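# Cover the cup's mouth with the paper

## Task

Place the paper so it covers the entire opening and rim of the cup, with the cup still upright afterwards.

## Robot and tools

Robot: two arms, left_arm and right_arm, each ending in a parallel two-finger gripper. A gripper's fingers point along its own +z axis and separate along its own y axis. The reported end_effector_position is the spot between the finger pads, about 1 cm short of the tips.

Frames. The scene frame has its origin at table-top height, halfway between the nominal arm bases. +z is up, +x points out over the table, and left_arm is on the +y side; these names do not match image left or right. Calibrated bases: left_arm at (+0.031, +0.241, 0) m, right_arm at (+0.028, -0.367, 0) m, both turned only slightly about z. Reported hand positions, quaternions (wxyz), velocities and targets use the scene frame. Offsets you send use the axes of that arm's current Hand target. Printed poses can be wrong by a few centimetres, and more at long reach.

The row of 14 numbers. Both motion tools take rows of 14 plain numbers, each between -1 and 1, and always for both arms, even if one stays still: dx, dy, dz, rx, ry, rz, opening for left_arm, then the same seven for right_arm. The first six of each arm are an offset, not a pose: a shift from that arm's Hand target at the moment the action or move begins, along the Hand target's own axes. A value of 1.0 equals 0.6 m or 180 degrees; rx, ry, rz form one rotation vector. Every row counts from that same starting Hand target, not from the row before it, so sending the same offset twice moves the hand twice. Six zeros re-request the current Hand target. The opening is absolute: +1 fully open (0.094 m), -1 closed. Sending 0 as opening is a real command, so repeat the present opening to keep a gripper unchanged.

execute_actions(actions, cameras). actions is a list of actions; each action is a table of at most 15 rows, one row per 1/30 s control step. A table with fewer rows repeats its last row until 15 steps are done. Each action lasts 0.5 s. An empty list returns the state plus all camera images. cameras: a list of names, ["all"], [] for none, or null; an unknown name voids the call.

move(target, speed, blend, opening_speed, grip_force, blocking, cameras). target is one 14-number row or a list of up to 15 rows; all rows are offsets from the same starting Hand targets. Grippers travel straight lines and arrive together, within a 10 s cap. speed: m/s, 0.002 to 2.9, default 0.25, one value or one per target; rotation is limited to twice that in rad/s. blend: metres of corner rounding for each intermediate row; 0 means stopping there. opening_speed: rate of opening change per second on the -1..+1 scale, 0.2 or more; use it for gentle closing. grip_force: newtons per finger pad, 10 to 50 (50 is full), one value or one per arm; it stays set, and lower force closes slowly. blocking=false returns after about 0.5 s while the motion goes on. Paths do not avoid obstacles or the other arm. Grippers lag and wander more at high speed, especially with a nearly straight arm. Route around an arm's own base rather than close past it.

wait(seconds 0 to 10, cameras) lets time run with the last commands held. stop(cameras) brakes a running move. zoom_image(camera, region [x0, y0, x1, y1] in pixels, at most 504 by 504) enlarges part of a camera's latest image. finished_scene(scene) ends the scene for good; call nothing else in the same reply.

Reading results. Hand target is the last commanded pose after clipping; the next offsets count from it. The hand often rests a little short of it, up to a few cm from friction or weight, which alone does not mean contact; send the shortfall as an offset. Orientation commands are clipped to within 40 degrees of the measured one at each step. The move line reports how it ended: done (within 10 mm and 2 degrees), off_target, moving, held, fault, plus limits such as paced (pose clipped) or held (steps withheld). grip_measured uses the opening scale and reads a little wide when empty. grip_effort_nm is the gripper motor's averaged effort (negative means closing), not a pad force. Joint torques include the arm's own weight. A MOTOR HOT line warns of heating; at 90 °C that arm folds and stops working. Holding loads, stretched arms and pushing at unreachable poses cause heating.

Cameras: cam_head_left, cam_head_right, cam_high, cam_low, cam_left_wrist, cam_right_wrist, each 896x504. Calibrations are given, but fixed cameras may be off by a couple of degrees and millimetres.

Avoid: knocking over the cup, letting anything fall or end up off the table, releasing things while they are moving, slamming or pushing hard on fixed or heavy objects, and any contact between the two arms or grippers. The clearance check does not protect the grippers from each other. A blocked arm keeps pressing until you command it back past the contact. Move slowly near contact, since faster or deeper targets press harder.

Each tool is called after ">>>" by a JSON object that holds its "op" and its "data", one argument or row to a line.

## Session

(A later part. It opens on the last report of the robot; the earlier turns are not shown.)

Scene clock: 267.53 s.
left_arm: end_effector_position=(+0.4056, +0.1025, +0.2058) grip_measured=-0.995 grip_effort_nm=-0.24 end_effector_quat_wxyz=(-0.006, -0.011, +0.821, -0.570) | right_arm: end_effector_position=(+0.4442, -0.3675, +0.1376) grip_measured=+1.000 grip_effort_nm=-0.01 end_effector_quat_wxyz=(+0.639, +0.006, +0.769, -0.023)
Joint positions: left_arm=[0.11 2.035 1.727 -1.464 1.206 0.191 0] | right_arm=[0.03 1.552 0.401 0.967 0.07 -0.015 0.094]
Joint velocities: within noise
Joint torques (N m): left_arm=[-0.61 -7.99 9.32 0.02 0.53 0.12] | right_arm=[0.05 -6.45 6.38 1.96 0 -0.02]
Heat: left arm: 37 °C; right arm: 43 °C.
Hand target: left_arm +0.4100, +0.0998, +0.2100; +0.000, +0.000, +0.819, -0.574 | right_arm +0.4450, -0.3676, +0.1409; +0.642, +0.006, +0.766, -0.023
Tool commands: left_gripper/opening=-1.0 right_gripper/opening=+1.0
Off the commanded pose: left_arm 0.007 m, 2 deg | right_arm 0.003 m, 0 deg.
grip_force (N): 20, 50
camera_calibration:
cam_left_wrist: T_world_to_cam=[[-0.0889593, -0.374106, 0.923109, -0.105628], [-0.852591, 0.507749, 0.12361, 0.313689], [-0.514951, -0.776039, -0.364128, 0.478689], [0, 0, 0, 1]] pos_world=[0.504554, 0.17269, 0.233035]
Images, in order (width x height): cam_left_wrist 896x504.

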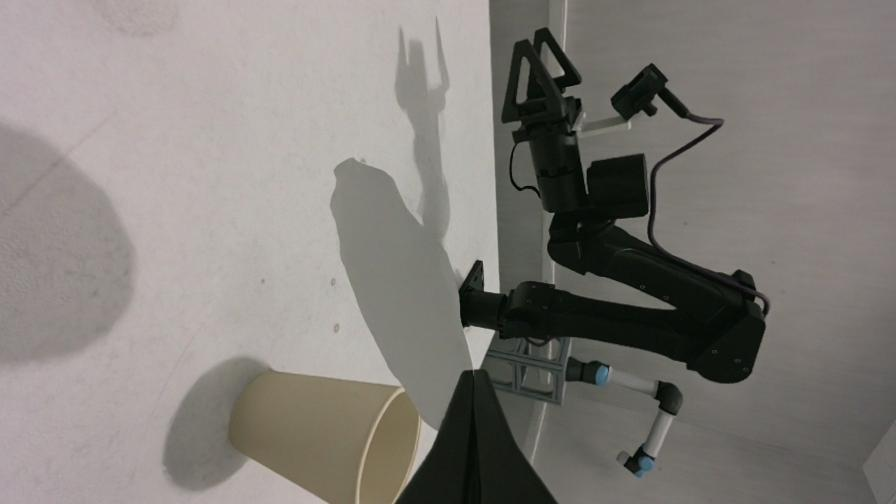

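>>> {"op": "move", "data": {
  "target": [
    [0, 0.181, 0.0389, -0.02, 0, 0, -1, 0, 0, 0, 0, 0, 0, 1],
    [0, 0.2686, 0.0176, -0.0444, 0, 0, -1, 0, 0, 0, 0, 0, 0, 1],
    [0, 0.3353, 0.0241, -0.0833, 0, 0, -1, 0, 0, 0, 0, 0, 0, 1]
  ],
  "speed": [0.12, 0.07, 0.06],
  "blend": [0.02, 0.01, 0],
  "grip_force": [40, 50],
  "cameras": ["cam_left_wrist", "cam_head_right", "cam_low"]
}}

>>> {"op": "zoom_image", "data": {
  "camera": "cam_low",
  "region": [390, 170, 530, 280]
}}

>>> {"op": "zoom_image", "data": {
  "camera": "cam_left_wrist",
  "region": [360, 60, 720, 504]
}}

Scene clock: 282.83 s.
left_arm: end_effector_position=(+0.4112, +0.1550, +0.0240) grip_measured=-0.995 grip_effort_nm=-0.24 end_effector_quat_wxyz=(+0.000, +0.001, +0.889, -0.459) | right_arm: end_effector_position=(+0.4442, -0.3675, +0.1376) grip_measured=+1.000 grip_effort_nm=-0.01 end_effector_quat_wxyz=(+0.639, +0.006, +0.769, -0.023)
Joint positions: left_arm=[0.188 2.24 1.465 -1.013 0.936 0.27 0] | right_arm=[0.03 1.552 0.401 0.967 0.07 -0.015 0.094]
Joint torques (N m): left_arm=[0.17 -8.7 3.78 0.34 0.45 0] | right_arm=[0.06 -6.43 6.38 1.96 0 -0.02]
Heat: left arm: 37 °C; right arm: 43 °C.
Hand target: left_arm +0.4100, +0.1550, +0.0160; +0.000, +0.000, +0.887, -0.462 | right_arm +0.4450, -0.3676, +0.1409; +0.642, +0.006, +0.766, -0.023
Off the commanded pose: left_arm 0.008 m, 0 deg | right_arm 0.003 m, 0 deg.
grip_force (N): 40, 50
move: done
camera_calibration:
cam_left_wrist: T_world_to_cam=[[-0.116683, -0.597962, 0.792986, 0.131627], [-0.848781, 0.474633, 0.233011, 0.315173], [-0.515709, -0.645883, -0.562921, 0.441032], [0, 0, 0, 1]] pos_world=[0.510315, 0.213972, 0.0704491]
Images, in order (width x height): cam_head_right 896x504, cam_low 896x504, cam_left_wrist 896x504.

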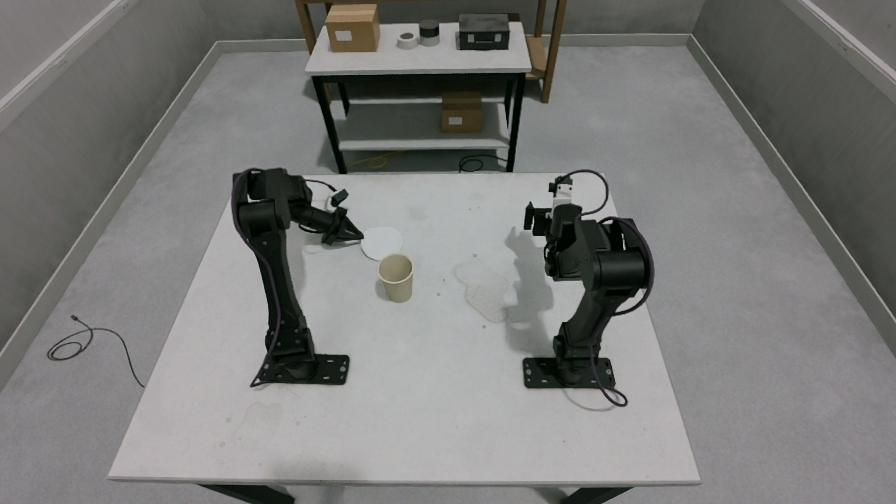

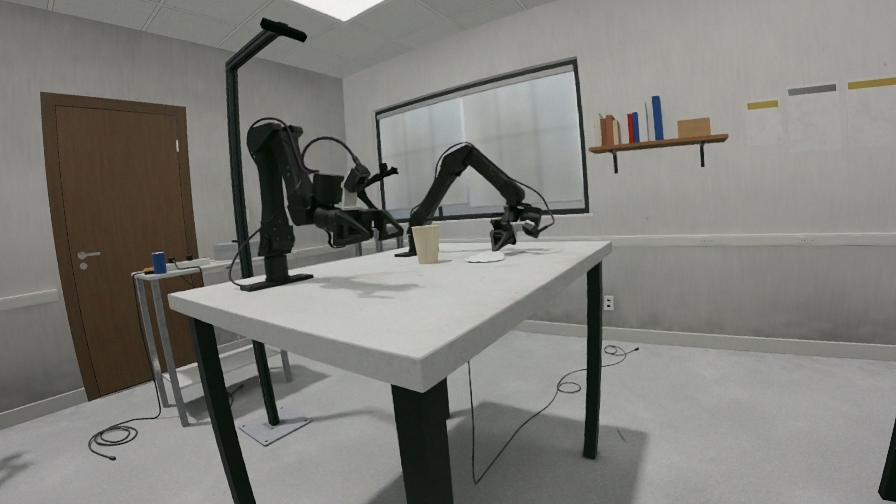

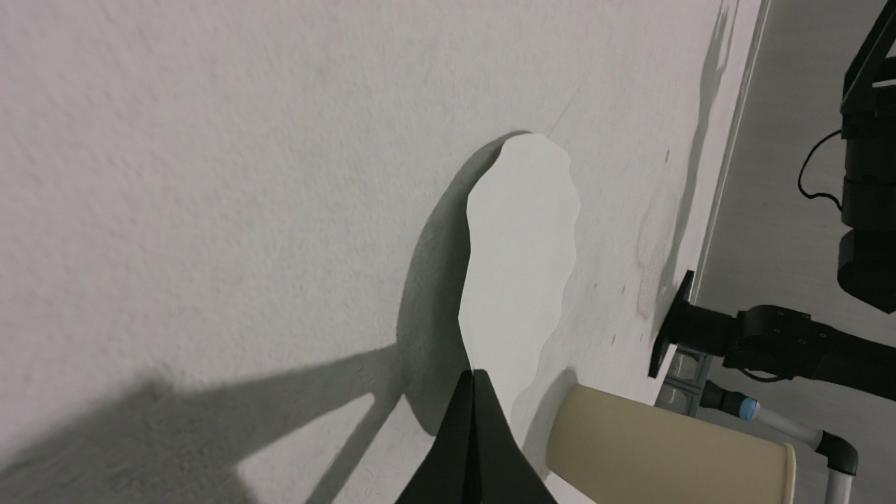

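Scaled by 3.600 from the camera's 896x504 image, which has a finer 1280x720 frame.

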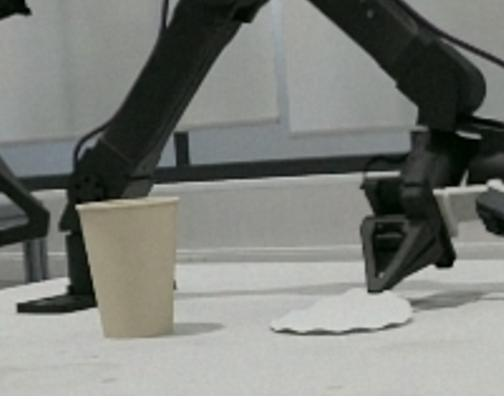

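Scaled by 1.135 from the camera's 896x504 image, which has a finer 1280x720 frame.

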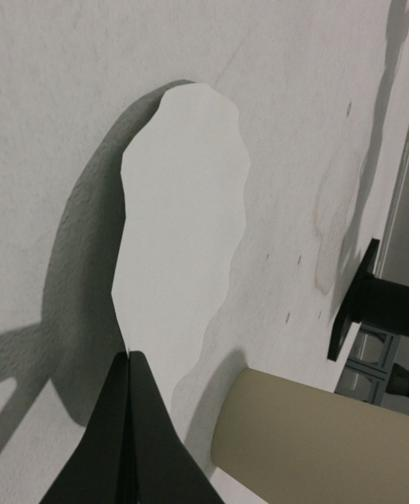

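>>> {"op": "move", "data": {
  "target": [
    [0, 0.0055, 0.0038, 0, 0, 0, -1, 0, 0, 0, 0, 0, 0, 1],
    [0, 0.0055, 0.0038, 0, 0, 0, -0.36, 0, 0, 0, 0, 0, 0, 1]
  ],
  "speed": 0.05,
  "opening_speed": 0.5,
  "cameras": ["cam_left_wrist", "cam_low"]
}}

>>> {"op": "zoom_image", "data": {
  "camera": "cam_left_wrist",
  "region": [360, 280, 620, 504]
}}

>>> {"op": "zoom_image", "data": {
  "camera": "cam_low",
  "region": [450, 200, 530, 275]
}}

Scene clock: 304.53 s.
left_arm: end_effector_position=(+0.4127, +0.1553, +0.0207) grip_measured=-0.362 grip_effort_nm=0.14 end_effector_quat_wxyz=(+0.002, +0.002, +0.889, -0.458) | right_arm: end_effector_position=(+0.4442, -0.3675, +0.1376) grip_measured=+1.000 grip_effort_nm=-0.01 end_effector_quat_wxyz=(+0.639, +0.006, +0.769, -0.023)
Joint positions: left_arm=[0.188 2.248 1.465 -1 0.935 0.269 0.03] | right_arm=[0.03 1.552 0.401 0.967 0.07 -0.015 0.094]
Joint torques (N m): left_arm=[0.21 -8.72 3.41 0.33 0.47 0.02] | right_arm=[0.05 -6.45 6.38 1.95 0 -0.02]
Heat: left arm: 36 °C; right arm: 44 °C.
Hand target: left_arm +0.4101, +0.1550, +0.0120; +0.000, +0.000, +0.887, -0.462 | right_arm +0.4450, -0.3676, +0.1409; +0.642, +0.006, +0.766, -0.023
Off the commanded pose: left_arm 0.009 m, 1 deg | right_arm 0.003 m, 0 deg.
grip_force (N): 40, 50
move: done
camera_calibration:
cam_left_wrist: T_world_to_cam=[[-0.120471, -0.599244, 0.79145, 0.136406], [-0.849905, 0.474237, 0.229698, 0.317567], [-0.51298, -0.644985, -0.566432, 0.438981], [0, 0, 0, 1]] pos_world=[0.511523, 0.214274, 0.0677497]
Images, in order (width x height): cam_low 896x504, cam_left_wrist 896x504.

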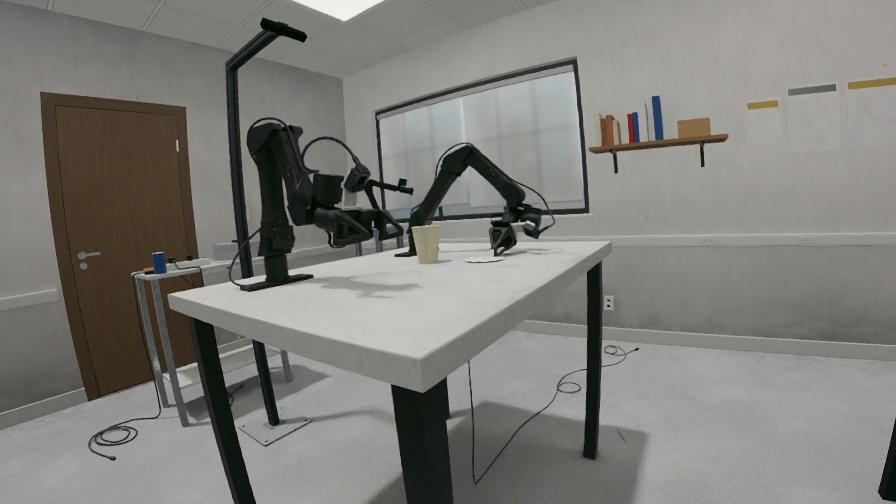

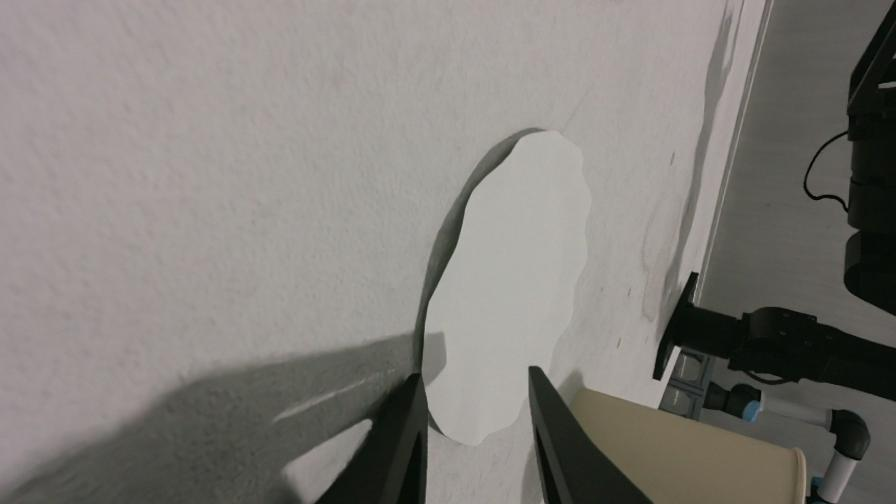

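Scaled by 1.938 from the camera's 896x504 image, which has a finer 1280x720 frame.

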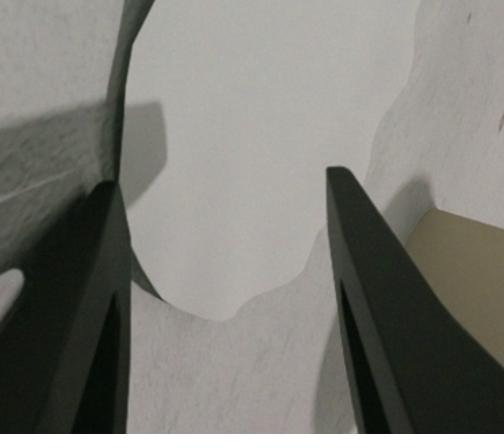

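Scaled by 6.300 from the camera's 896x504 image, which has a finer 1280x720 frame.

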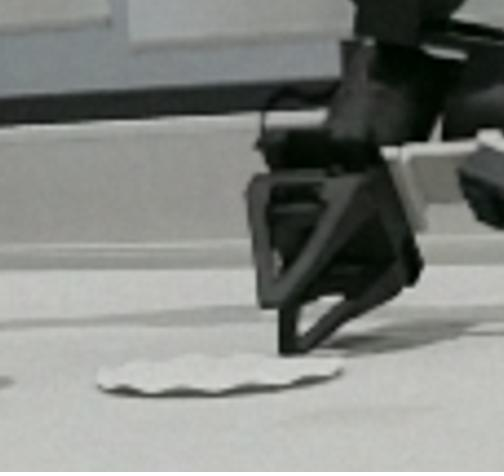

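>>> {"op": "move", "data": {
  "target": [
    [0, -0.0096, 0.0167, 0, 0, 0, -0.36, 0, 0, 0, 0, 0, 0, 1],
    [0, -0.0096, 0.0167, 0, 0, 0, -1, 0, 0, 0, 0, 0, 0, 1]
  ],
  "speed": 0.04,
  "grip_force": [40, 50],
  "cameras": ["cam_left_wrist", "cam_low"]
}}

>>> {"op": "zoom_image", "data": {
  "camera": "cam_left_wrist",
  "region": [360, 220, 660, 504]
}}

Scene clock: 322.80 s.
left_arm: end_effector_position=(+0.4113, +0.1468, +0.0146) grip_measured=-0.995 grip_effort_nm=-0.24 end_effector_quat_wxyz=(-0.003, -0.006, +0.888, -0.459) | right_arm: end_effector_position=(+0.4442, -0.3675, +0.1376) grip_measured=+1.000 grip_effort_nm=0.00 end_effector_quat_wxyz=(+0.639, +0.006, +0.769, -0.023)
Joint positions: left_arm=[0.167 2.248 1.436 -0.948 0.941 0.22 0] | right_arm=[0.03 1.552 0.401 0.967 0.07 -0.015 0.094]
Joint torques (N m): left_arm=[-0.61 -9.62 3.73 0.38 0.47 0.02] | right_arm=[0.05 -6.43 6.38 1.96 0 -0.02]
Heat: left arm: 35 °C; right arm: 44 °C.
Hand target: left_arm +0.4100, +0.1434, +0.0110; +0.000, +0.000, +0.887, -0.462 | right_arm +0.4450, -0.3676, +0.1409; +0.642, +0.006, +0.766, -0.023
Off the commanded pose: left_arm 0.005 m, 1 deg | right_arm 0.003 m, 0 deg.
grip_force (N): 40, 50
move: done
camera_calibration:
cam_left_wrist: T_world_to_cam=[[-0.101726, -0.597916, 0.795078, 0.128021], [-0.850474, 0.46689, 0.242297, 0.322981], [-0.516087, -0.651545, -0.556007, 0.431462], [0, 0, 0, 1]] pos_world=[0.510382, 0.206865, 0.0598518]
Images, in order (width x height): cam_low 896x504, cam_left_wrist 896x504.

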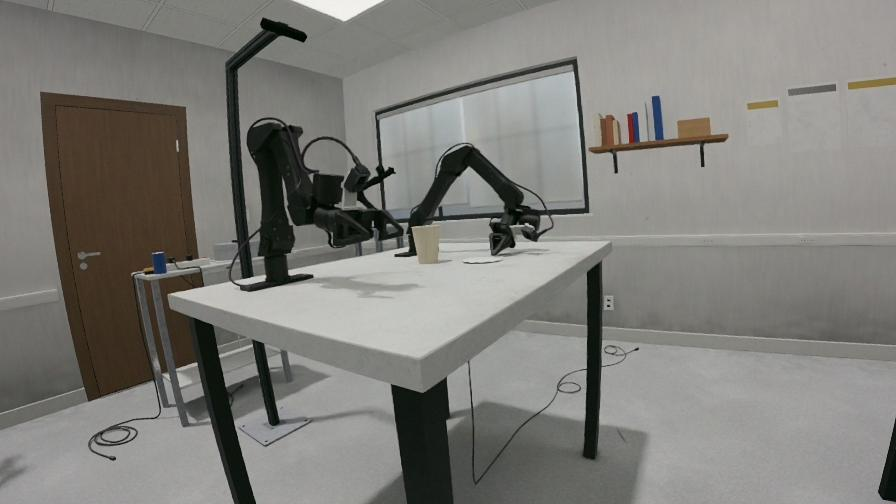

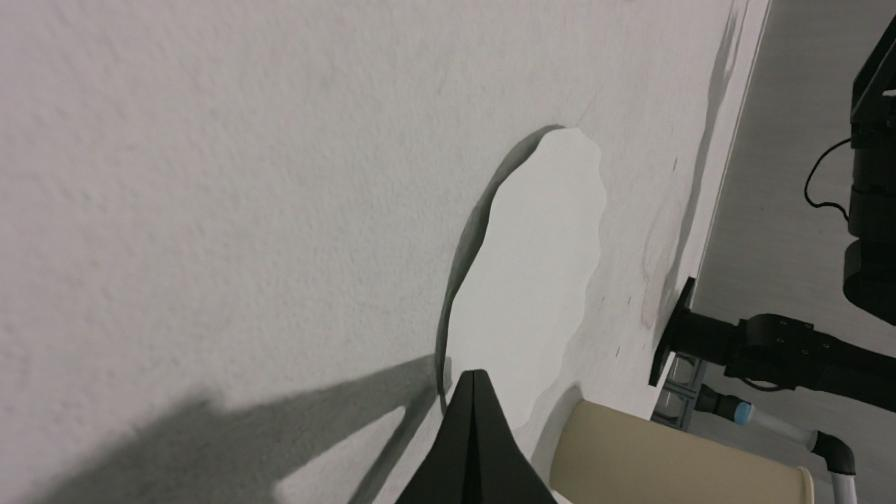

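Scaled by 1.680 from the camera's 896x504 image, which has a finer 1280x720 frame.

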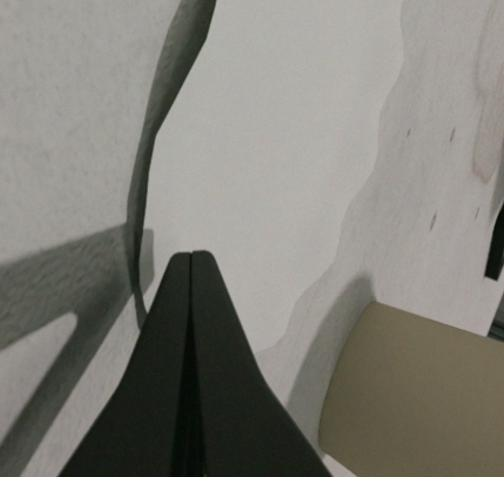

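>>> {"op": "move", "data": {
  "target": [0, -0.0223, -0.1105, -0.1389, 0, 0, -0.36, 0, 0, 0, 0, 0, 0, 1],
  "speed": 0.12,
  "cameras": ["cam_left_wrist", "cam_head_right"]
}}

>>> {"op": "zoom_image", "data": {
  "camera": "cam_left_wrist",
  "region": [360, 60, 680, 420]
}}

Scene clock: 378.53 s.
left_arm: end_effector_position=(+0.4013, +0.1920, +0.0422) grip_measured=-0.362 grip_effort_nm=0.14 end_effector_quat_wxyz=(-0.023, -0.010, +0.965, -0.261) | right_arm: end_effector_position=(+0.4442, -0.3675, +0.1376) grip_measured=+1.000 grip_effort_nm=-0.01 end_effector_quat_wxyz=(+0.639, +0.006, +0.769, -0.023)
Joint positions: left_arm=[0.139 2.081 1.512 -1.109 0.52 0.116 0.03] | right_arm=[0.03 1.552 0.401 0.967 0.07 -0.015 0.094]
Joint torques (N m): left_arm=[-0.64 -11.71 8.85 0.13 0.28 -0.02] | right_arm=[0.06 -6.43 6.39 1.96 0 -0.02]
Heat: left arm: 35 °C; right arm: 45 °C.
Hand target: left_arm +0.4099, +0.1901, +0.0597; +0.000, +0.000, +0.966, -0.259 | right_arm +0.4450, -0.3676, +0.1409; +0.642, +0.006, +0.766, -0.023
Off the commanded pose: left_arm 0.020 m, 3 deg | right_arm 0.003 m, 0 deg.
grip_force (N): 40, 50
move: off_target (left_arm)
camera_calibration:
cam_left_wrist: T_world_to_cam=[[-0.0838482, -0.872641, 0.48111, 0.190874], [-0.830902, 0.327743, 0.449652, 0.296868], [-0.550065, -0.362053, -0.75256, 0.437363], [0, 0, 0, 1]] pos_world=[0.50325, 0.227617, 0.103823]
Images, in order (width x height): cam_head_right 896x504, cam_left_wrist 896x504.

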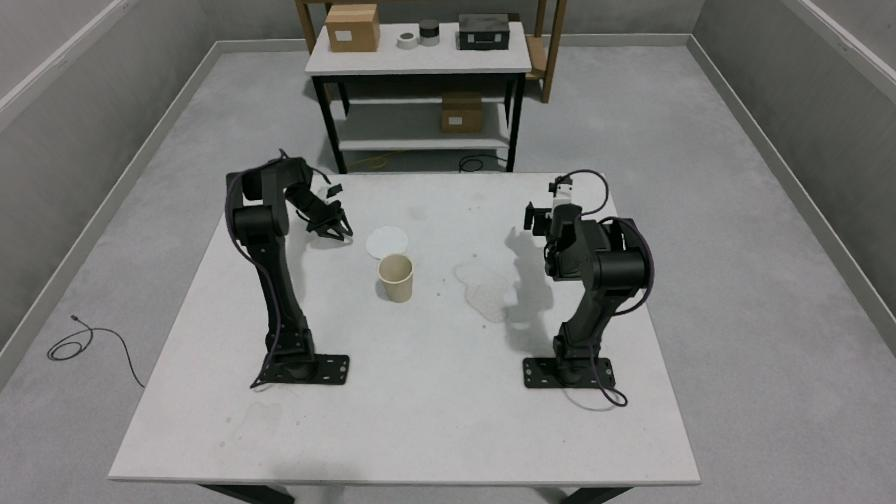

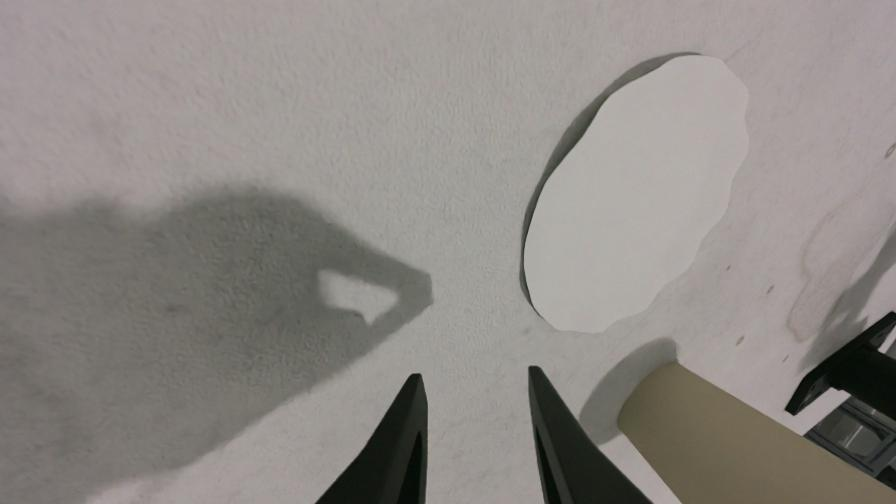

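Scaled by 1.400 from the camera's 896x504 image, which has a finer 1280x720 frame.

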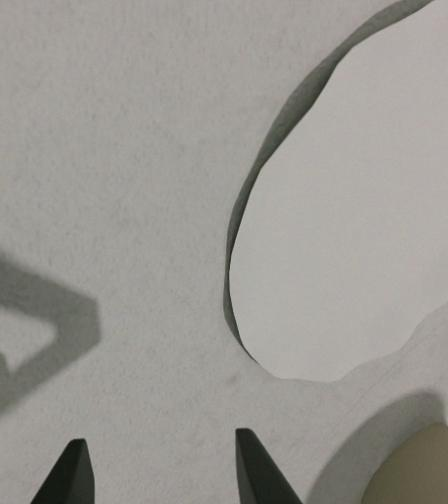

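>>> {"op": "move", "data": {
  "target": [-0.0067, -0.01, 0.0827, 0, 0, 0, -0.36, 0, 0, 0, 0, 0, 0, 1],
  "speed": 0.08,
  "cameras": ["cam_left_wrist"]
}}

Scene clock: 393.87 s.
left_arm: end_effector_position=(+0.4152, +0.1626, +0.0284) grip_measured=-0.362 grip_effort_nm=0.14 end_effector_quat_wxyz=(+0.003, -0.002, +0.966, -0.257) | right_arm: end_effector_position=(+0.4442, -0.3675, +0.1376) grip_measured=+1.000 grip_effort_nm=-0.01 end_effector_quat_wxyz=(+0.639, +0.006, +0.769, -0.023)
Joint positions: left_arm=[0.057 2.085 1.465 -0.959 0.519 0.025 0.03] | right_arm=[0.03 1.552 0.401 0.967 0.07 -0.015 0.094]
Joint torques (N m): left_arm=[-0.4 -8.35 4.49 0.69 0.3 -0.02] | right_arm=[0.05 -6.43 6.37 1.95 0 -0.02]
Heat: left arm: 36 °C; right arm: 45 °C.
Hand target: left_arm +0.4141, +0.1601, +0.0200; +0.000, +0.000, +0.966, -0.259 | right_arm +0.4450, -0.3676, +0.1409; +0.642, +0.006, +0.766, -0.023
Off the commanded pose: left_arm 0.009 m, 1 deg | right_arm 0.003 m, 0 deg.
grip_force (N): 40, 50
move: done
camera_calibration:
cam_left_wrist: T_world_to_cam=[[-0.112436, -0.876562, 0.467972, 0.185945], [-0.852976, 0.32672, 0.407044, 0.334831], [-0.509695, -0.353403, -0.784421, 0.406703], [0, 0, 0, 1]] pos_world=[0.513805, 0.197326, 0.0957182]
Images, in order (width x height): cam_left_wrist 896x504.

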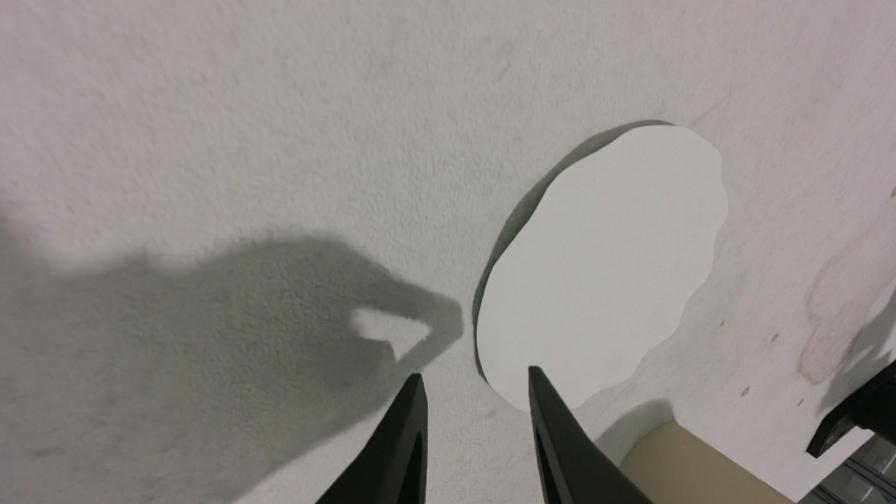

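>>> {"op": "move", "data": {
  "target": [0.0027, -0.0133, 0.0289, 0, 0, 0, -0.36, 0, 0, 0, 0, 0, 0, 1],
  "speed": 0.05,
  "cameras": ["cam_left_wrist"]
}}

>>> {"op": "zoom_image", "data": {
  "camera": "cam_left_wrist",
  "region": [340, 260, 620, 504]
}}

Scene clock: 406.80 s.
left_arm: end_effector_position=(+0.4139, +0.1468, +0.0173) grip_measured=-0.362 grip_effort_nm=0.14 end_effector_quat_wxyz=(+0.003, -0.001, +0.966, -0.257) | right_arm: end_effector_position=(+0.4442, -0.3675, +0.1376) grip_measured=+1.000 grip_effort_nm=-0.01 end_effector_quat_wxyz=(+0.639, +0.006, +0.769, -0.023)
Joint positions: left_arm=[0.016 2.091 1.426 -0.891 0.519 -0.022 0.03] | right_arm=[0.03 1.552 0.401 0.967 0.07 -0.015 0.094]
Joint torques (N m): left_arm=[-0.38 -8.32 4.44 0.76 0.3 -0.01] | right_arm=[0.06 -6.45 6.39 1.96 0 -0.02]
Heat: left arm: 35 °C; right arm: 45 °C.
Hand target: left_arm +0.4124, +0.1445, +0.0089; +0.000, +0.000, +0.966, -0.259 | right_arm +0.4450, -0.3676, +0.1409; +0.642, +0.006, +0.766, -0.023
Off the commanded pose: left_arm 0.009 m, 0 deg | right_arm 0.003 m, 0 deg.
grip_force (N): 40, 50
move: done
camera_calibration:
cam_left_wrist: T_world_to_cam=[[-0.112861, -0.8764, 0.468172, 0.177217], [-0.852797, 0.327241, 0.407003, 0.343168], [-0.509903, -0.353321, -0.784324, 0.391746], [0, 0, 0, 1]] pos_world=[0.512406, 0.181426, 0.0846177]
Images, in order (width x height): cam_left_wrist 896x504.

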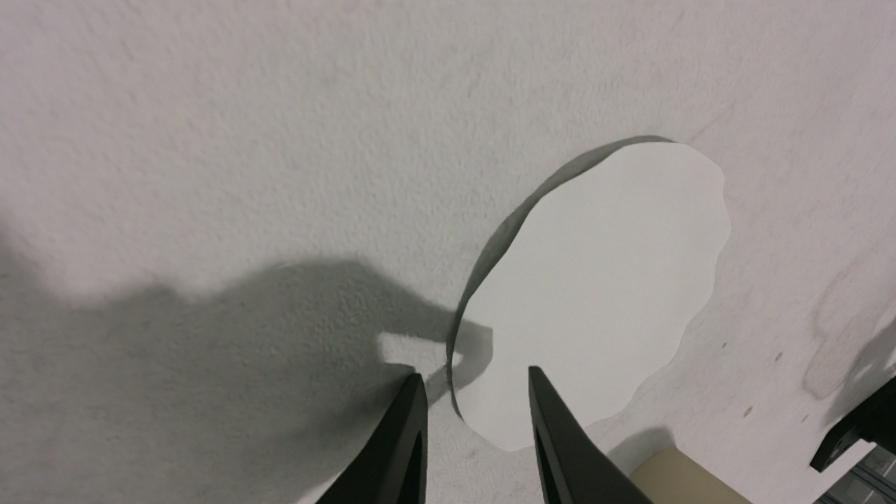

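Scaled by 1.800 from the camera's 896x504 image, which has a finer 1280x720 frame.

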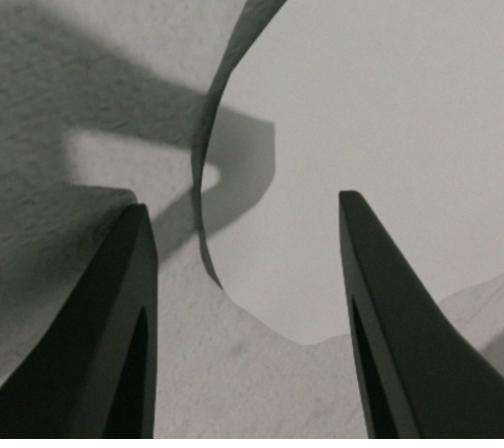

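>>> {"op": "move", "data": {
  "target": [0, -0.0170, 0.0156, 0, 0, 0, -0.36, 0, 0, 0, 0, 0, 0, 1],
  "speed": 0.04,
  "cameras": ["cam_left_wrist"]
}}

>>> {"op": "zoom_image", "data": {
  "camera": "cam_left_wrist",
  "region": [340, 260, 620, 504]
}}

Scene clock: 414.97 s.
left_arm: end_effector_position=(+0.4154, +0.1354, +0.0160) grip_measured=-0.362 grip_effort_nm=0.14 end_effector_quat_wxyz=(+0.005, -0.004, +0.966, -0.257) | right_arm: end_effector_position=(+0.4442, -0.3675, +0.1376) grip_measured=+1.000 grip_effort_nm=-0.01 end_effector_quat_wxyz=(+0.639, +0.006, +0.769, -0.023)
Joint positions: left_arm=[-0.013 2.091 1.42 -0.863 0.519 -0.062 0.03] | right_arm=[0.03 1.552 0.401 0.967 0.07 -0.015 0.094]
Joint torques (N m): left_arm=[-0.85 -8.23 4 0.83 0.29 -0.02] | right_arm=[0.05 -6.45 6.37 1.96 0 -0.02]
Heat: left arm: 35 °C; right arm: 45 °C.
Hand target: left_arm +0.4123, +0.1310, +0.0059; +0.000, +0.000, +0.966, -0.259 | right_arm +0.4450, -0.3676, +0.1409; +0.642, +0.006, +0.766, -0.023
Off the commanded pose: left_arm 0.011 m, 1 deg | right_arm 0.003 m, 0 deg.
grip_force (N): 40, 50
move: off_target (left_arm)
camera_calibration:
cam_left_wrist: T_world_to_cam=[[-0.108542, -0.876771, 0.468499, 0.166305], [-0.855726, 0.322255, 0.404827, 0.350671], [-0.505917, -0.356966, -0.785254, 0.386359], [0, 0, 0, 1]] pos_world=[0.513595, 0.170723, 0.0835155]
Images, in order (width x height): cam_left_wrist 896x504.

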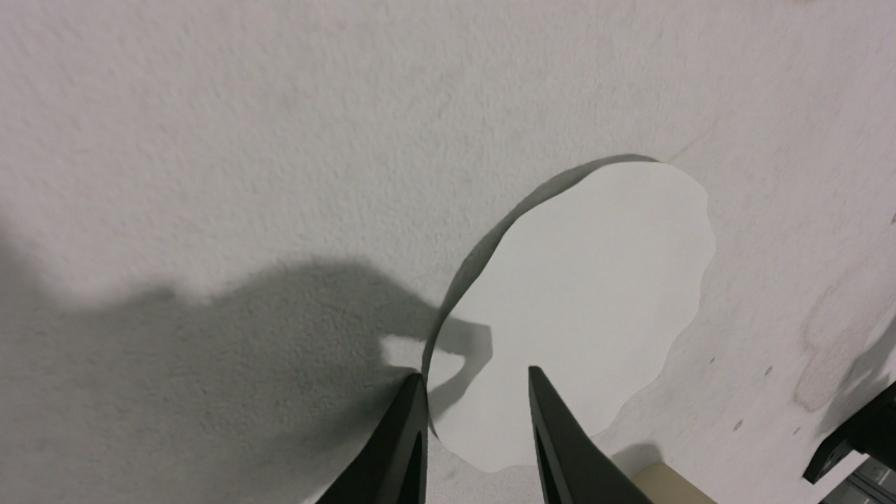

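Scaled by 1.800 from the camera's 896x504 image, which has a finer 1280x720 frame.

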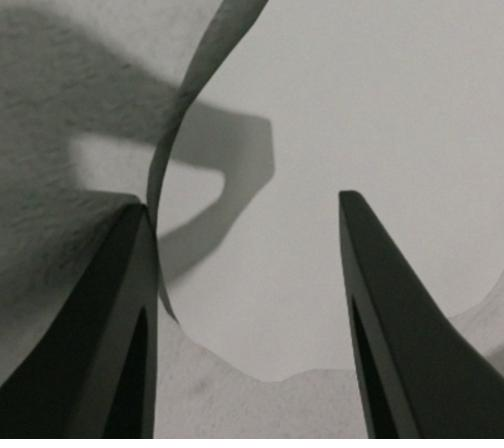

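>>> {"op": "move", "data": {
  "target": [0, -0.0087, 0.005, 0, 0, 0, -0.36, 0, 0, 0, 0, 0, 0, 1],
  "speed": 0.03,
  "cameras": ["cam_left_wrist"]
}}

>>> {"op": "zoom_image", "data": {
  "camera": "cam_left_wrist",
  "region": [340, 260, 620, 504]
}}

Scene clock: 420.93 s.
left_arm: end_effector_position=(+0.4161, +0.1285, +0.0161) grip_measured=-0.362 grip_effort_nm=0.14 end_effector_quat_wxyz=(+0.006, -0.003, +0.966, -0.258) | right_arm: end_effector_position=(+0.4442, -0.3675, +0.1376) grip_measured=+1.000 grip_effort_nm=0.00 end_effector_quat_wxyz=(+0.639, +0.006, +0.769, -0.023)
Joint positions: left_arm=[-0.031 2.091 1.42 -0.851 0.519 -0.08 0.03] | right_arm=[0.03 1.552 0.401 0.967 0.07 -0.015 0.094]
Joint torques (N m): left_arm=[-0.75 -8.32 3.92 0.83 0.28 -0.01] | right_arm=[0.05 -6.43 6.39 1.96 0 -0.02]
Heat: left arm: 35 °C; right arm: 45 °C.
Hand target: left_arm +0.4123, +0.1249, +0.0059; +0.000, +0.000, +0.966, -0.259 | right_arm +0.4450, -0.3676, +0.1409; +0.642, +0.006, +0.766, -0.023
Off the commanded pose: left_arm 0.011 m, 1 deg | right_arm 0.003 m, 0 deg.
grip_force (N): 40, 50
move: off_target (left_arm)
camera_calibration:
cam_left_wrist: T_world_to_cam=[[-0.111475, -0.876184, 0.468908, 0.161424], [-0.856055, 0.324311, 0.402483, 0.353314], [-0.504721, -0.356545, -0.786214, 0.383876], [0, 0, 0, 1]] pos_world=[0.514202, 0.163723, 0.0839129]
Images, in order (width x height): cam_left_wrist 896x504.

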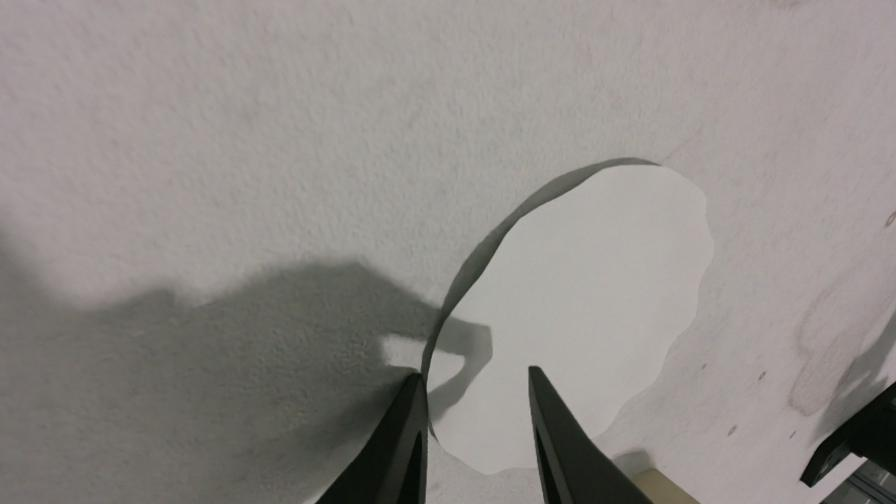

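Scaled by 1.800 from the camera's 896x504 image, which has a finer 1280x720 frame.

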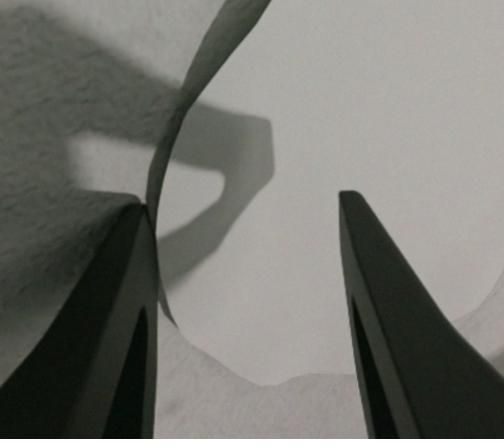

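>>> {"op": "zoom_image", "data": {
  "camera": "cam_left_wrist",
  "region": [400, 140, 720, 490]
}}

>>> {"op": "zoom_image", "data": {
  "camera": "cam_left_wrist",
  "region": [405, 340, 465, 450]
}}

Scaled by 1.440 from the camera's 896x504 image, which has a finer 1280x720 frame.

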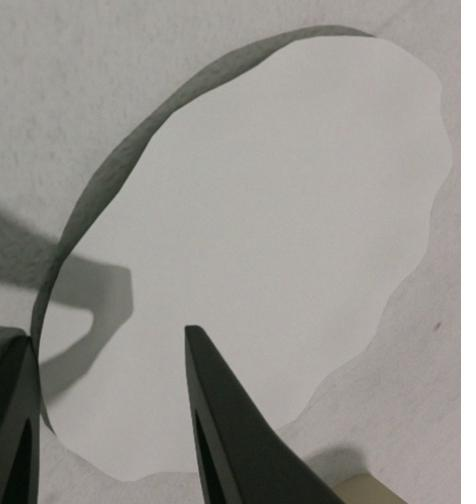

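Scaled by 4.582 from the camera's 896x504 image, which has a finer 1280x720 frame.

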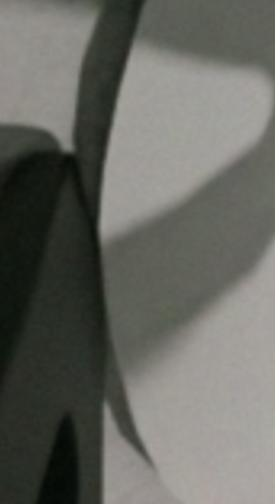

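>>> {"op": "move", "data": {
  "target": [0, 0.0252, -0.0896, 0.1556, 0, 0, -0.36, 0.035, 0.6102, -0.0942, -0.3572, 0.1859, -0.1975, -1],
  "speed": [0.25],
  "cameras": ["cam_left_wrist", "cam_right_wrist", "cam_head_right"]
}}

Scene clock: 497.50 s.
left_arm: end_effector_position=(+0.4052, +0.1643, +0.0414) grip_measured=-0.362 grip_effort_nm=0.14 end_effector_quat_wxyz=(-0.009, -0.003, +0.880, -0.475) | right_arm: end_effector_position=(+0.4014, -0.0038, +0.1256) grip_measured=-0.994 grip_effort_nm=-0.35 end_effector_quat_wxyz=(+0.291, -0.533, +0.772, +0.190)
Joint positions: left_arm=[0.223 2.235 1.503 -1.141 0.958 0.343 0.03] | right_arm=[0.66 1.981 1.574 -0.525 -0.334 -0.441 0]
Joint torques (N m): left_arm=[0.39 -8.64 8.12 -0.18 0.6 0.11] | right_arm=[0.24 -10.32 9.5 1.08 -0.32 -0.11]
Heat: left arm: 35 °C; right arm: 45 °C.
Hand target: left_arm +0.4124, +0.1649, +0.0449; +0.000, +0.000, +0.874, -0.485 | right_arm +0.4004, +0.0002, +0.1203; +0.280, -0.538, +0.770, +0.196
Off the commanded pose: left_arm 0.008 m, 2 deg | right_arm 0.007 m, 2 deg.
grip_force (N): 40, 50
move: done
camera_calibration:
cam_left_wrist: T_world_to_cam=[[-0.10127, -0.568372, 0.816516, 0.11059], [-0.843874, 0.483754, 0.232075, 0.298133], [-0.526897, -0.665534, -0.528624, 0.460047], [0, 0, 0, 1]] pos_world=[0.505183, 0.22481, 0.0837042]
cam_right_wrist: T_world_to_cam=[[0.898649, -0.430484, -0.0843396, -0.346233], [-0.43762, -0.89306, -0.10456, 0.225536], [-0.0303088, 0.130872, -0.990936, 0.245747], [0, 0, 0, 1]] pos_world=[0.417289, 0.020208, 0.2379]
Images, in order (width x height): cam_head_right 896x504, cam_left_wrist 896x504, cam_right_wrist 896x504.

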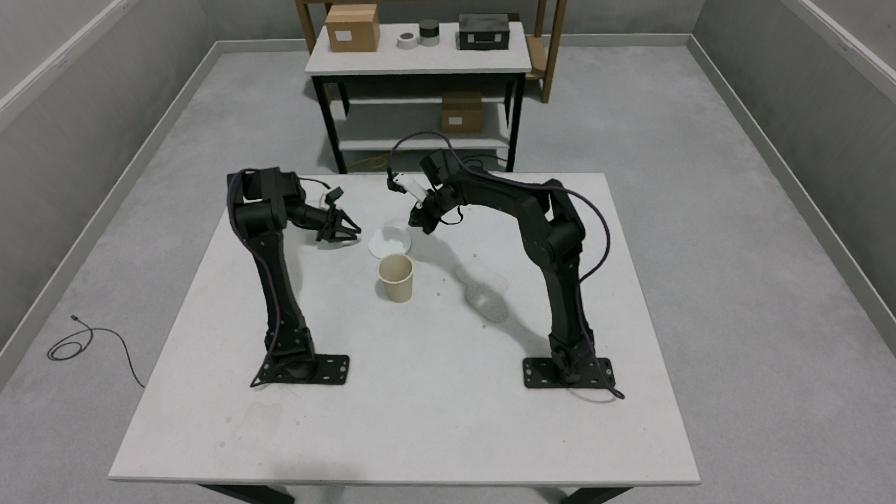

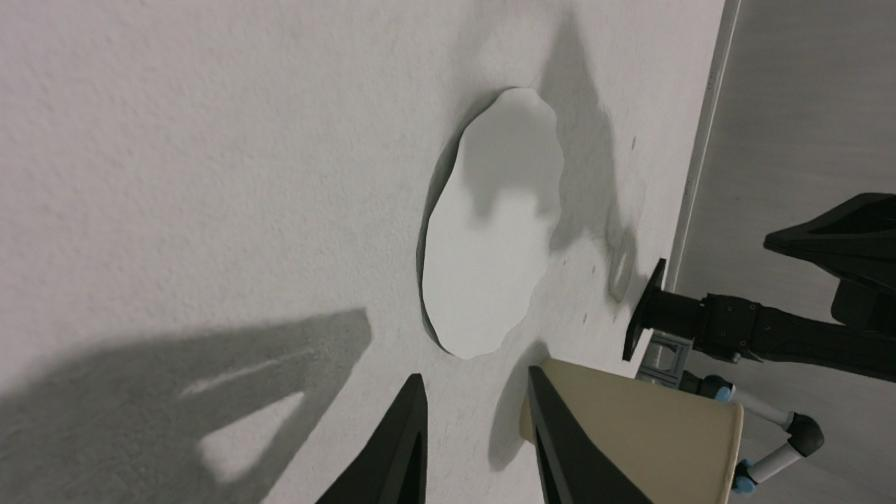

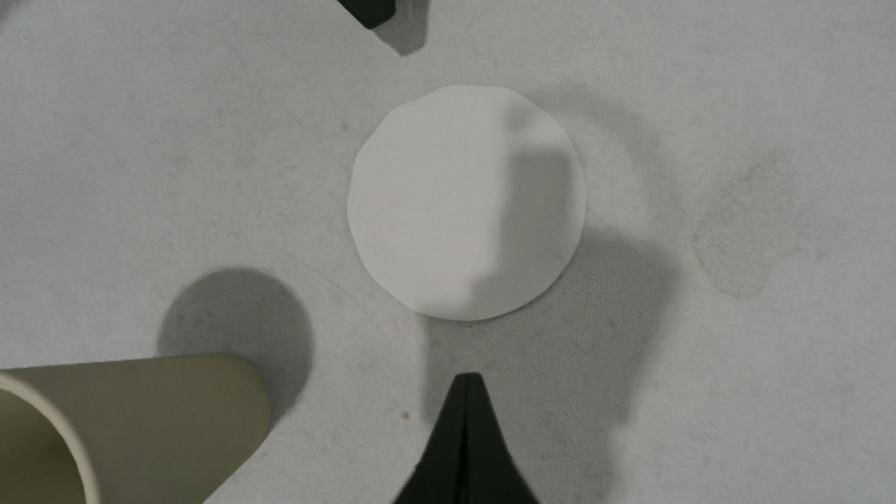

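>>> {"op": "move", "data": {
  "target": [0, 0, 0, 0, 0, 0, -0.36, 0.055, -0.0263, 0.1545, 0, 0, 0, -1],
  "speed": 0.12,
  "cameras": ["cam_right_wrist", "cam_left_wrist"]
}}

Scene clock: 506.50 s.
left_arm: end_effector_position=(+0.4051, +0.1643, +0.0414) grip_measured=-0.362 grip_effort_nm=0.14 end_effector_quat_wxyz=(-0.009, -0.003, +0.880, -0.475) | right_arm: end_effector_position=(+0.4246, +0.0179, +0.0301) grip_measured=-0.994 grip_effort_nm=-0.36 end_effector_quat_wxyz=(+0.274, -0.535, +0.776, +0.191)
Joint positions: left_arm=[0.223 2.235 1.503 -1.142 0.958 0.344 0.03] | right_arm=[0.665 2.227 1.579 -0.319 -0.336 -0.442 0]
Joint torques (N m): left_arm=[0.4 -8.59 8.12 -0.19 0.61 0.12] | right_arm=[0.77 -12.3 8.87 1.43 -0.25 0]
Heat: left arm: 35 °C; right arm: 43 °C.
Hand target: left_arm +0.4124, +0.1650, +0.0448; +0.000, +0.000, +0.874, -0.485 | right_arm +0.4270, +0.0269, +0.0281; +0.280, -0.538, +0.770, +0.196
Off the commanded pose: left_arm 0.008 m, 2 deg | right_arm 0.010 m, 1 deg.
grip_force (N): 40, 50
move: done
camera_calibration:
cam_left_wrist: T_world_to_cam=[[-0.10133, -0.568245, 0.816597, 0.110585], [-0.843804, 0.483899, 0.232024, 0.298069], [-0.526997, -0.665537, -0.528521, 0.460089], [0, 0, 0, 1]] pos_world=[0.505184, 0.22481, 0.083704]
cam_right_wrist: T_world_to_cam=[[0.898869, -0.426538, -0.100495, -0.365534], [-0.434346, -0.897599, -0.0752306, 0.242921], [-0.0581153, 0.111272, -0.992089, 0.161161], [0, 0, 0, 1]] pos_world=[0.443445, 0.0441987, 0.141427]
Images, in order (width x height): cam_left_wrist 896x504, cam_right_wrist 896x504.

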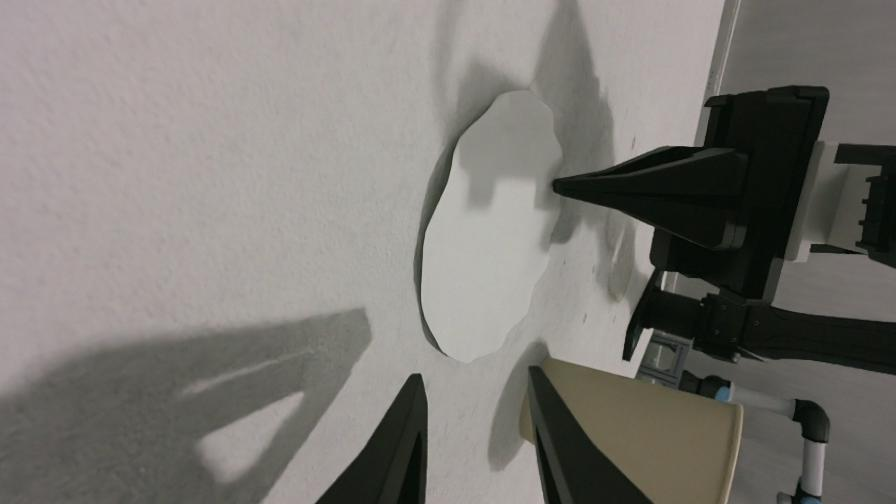

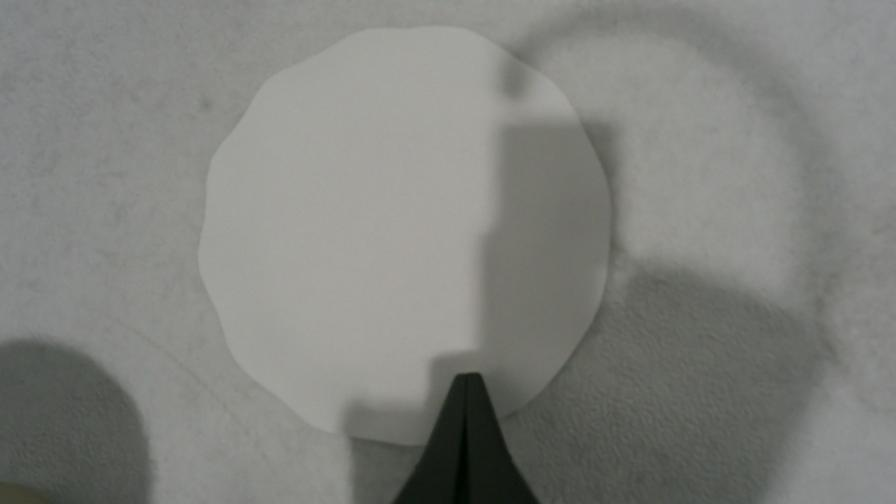

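>>> {"op": "move", "data": {
  "target": [0, 0, 0, 0, 0, 0, -0.36, 0.0129, 0, 0.0153, 0, 0, 0, -1],
  "speed": 0.04,
  "cameras": ["cam_right_wrist", "cam_left_wrist"]
}}

>>> {"op": "zoom_image", "data": {
  "camera": "cam_left_wrist",
  "region": [400, 60, 660, 280]
}}

Scene clock: 513.07 s.
left_arm: end_effector_position=(+0.4051, +0.1643, +0.0414) grip_measured=-0.362 grip_effort_nm=0.14 end_effector_quat_wxyz=(-0.009, -0.003, +0.880, -0.475) | right_arm: end_effector_position=(+0.4294, +0.0217, +0.0272) grip_measured=-0.994 grip_effort_nm=-0.35 end_effector_quat_wxyz=(+0.285, -0.535, +0.772, +0.192)
Joint positions: left_arm=[0.223 2.235 1.503 -1.142 0.958 0.344 0.03] | right_arm=[0.665 2.242 1.579 -0.281 -0.336 -0.442 0]
Joint torques (N m): left_arm=[0.39 -8.59 8.12 -0.17 0.61 0.11] | right_arm=[0.79 -12.07 7.28 1.45 -0.24 0]
Heat: left arm: 35 °C; right arm: 43 °C.
Hand target: left_arm +0.4124, +0.1650, +0.0448; +0.000, +0.000, +0.874, -0.485 | right_arm +0.4269, +0.0268, +0.0159; +0.280, -0.538, +0.770, +0.196
Off the commanded pose: left_arm 0.008 m, 2 deg | right_arm 0.013 m, 1 deg.
grip_force (N): 40, 50
move: off_target (right_arm)
camera_calibration:
cam_left_wrist: T_world_to_cam=[[-0.10133, -0.568245, 0.816597, 0.110585], [-0.843804, 0.483899, 0.232024, 0.298069], [-0.526997, -0.665537, -0.528521, 0.460089], [0, 0, 0, 1]] pos_world=[0.505184, 0.22481, 0.083704]
cam_right_wrist: T_world_to_cam=[[0.900574, -0.425189, -0.0904466, -0.369565], [-0.43281, -0.896423, -0.0953954, 0.247989], [-0.0405173, 0.125057, -0.991322, 0.150281], [0, 0, 0, 1]] pos_world=[0.446242, 0.0463749, 0.139208]
Images, in order (width x height): cam_left_wrist 896x504, cam_right_wrist 896x504.

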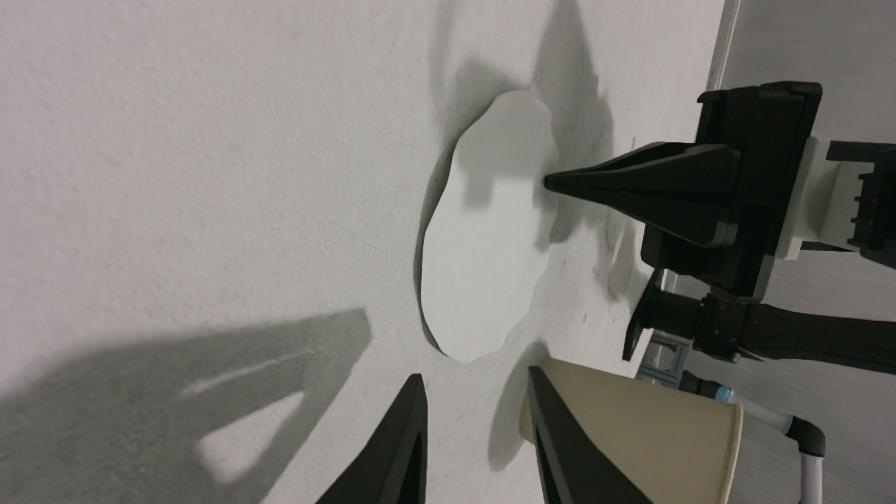

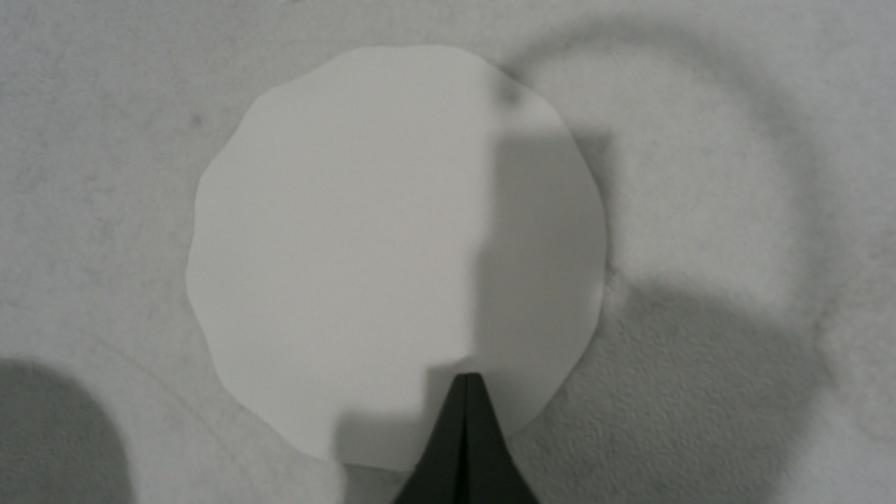

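Scaled by 1.938 from the camera's 896x504 image, which has a finer 1280x720 frame.

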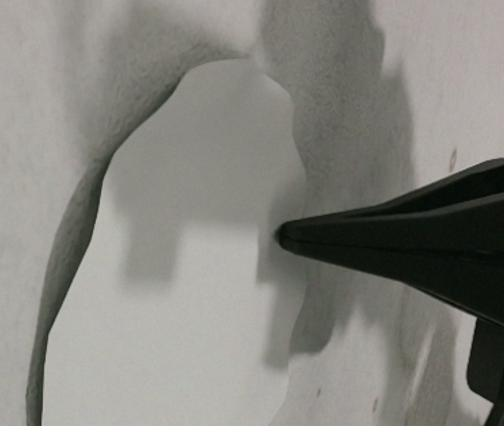

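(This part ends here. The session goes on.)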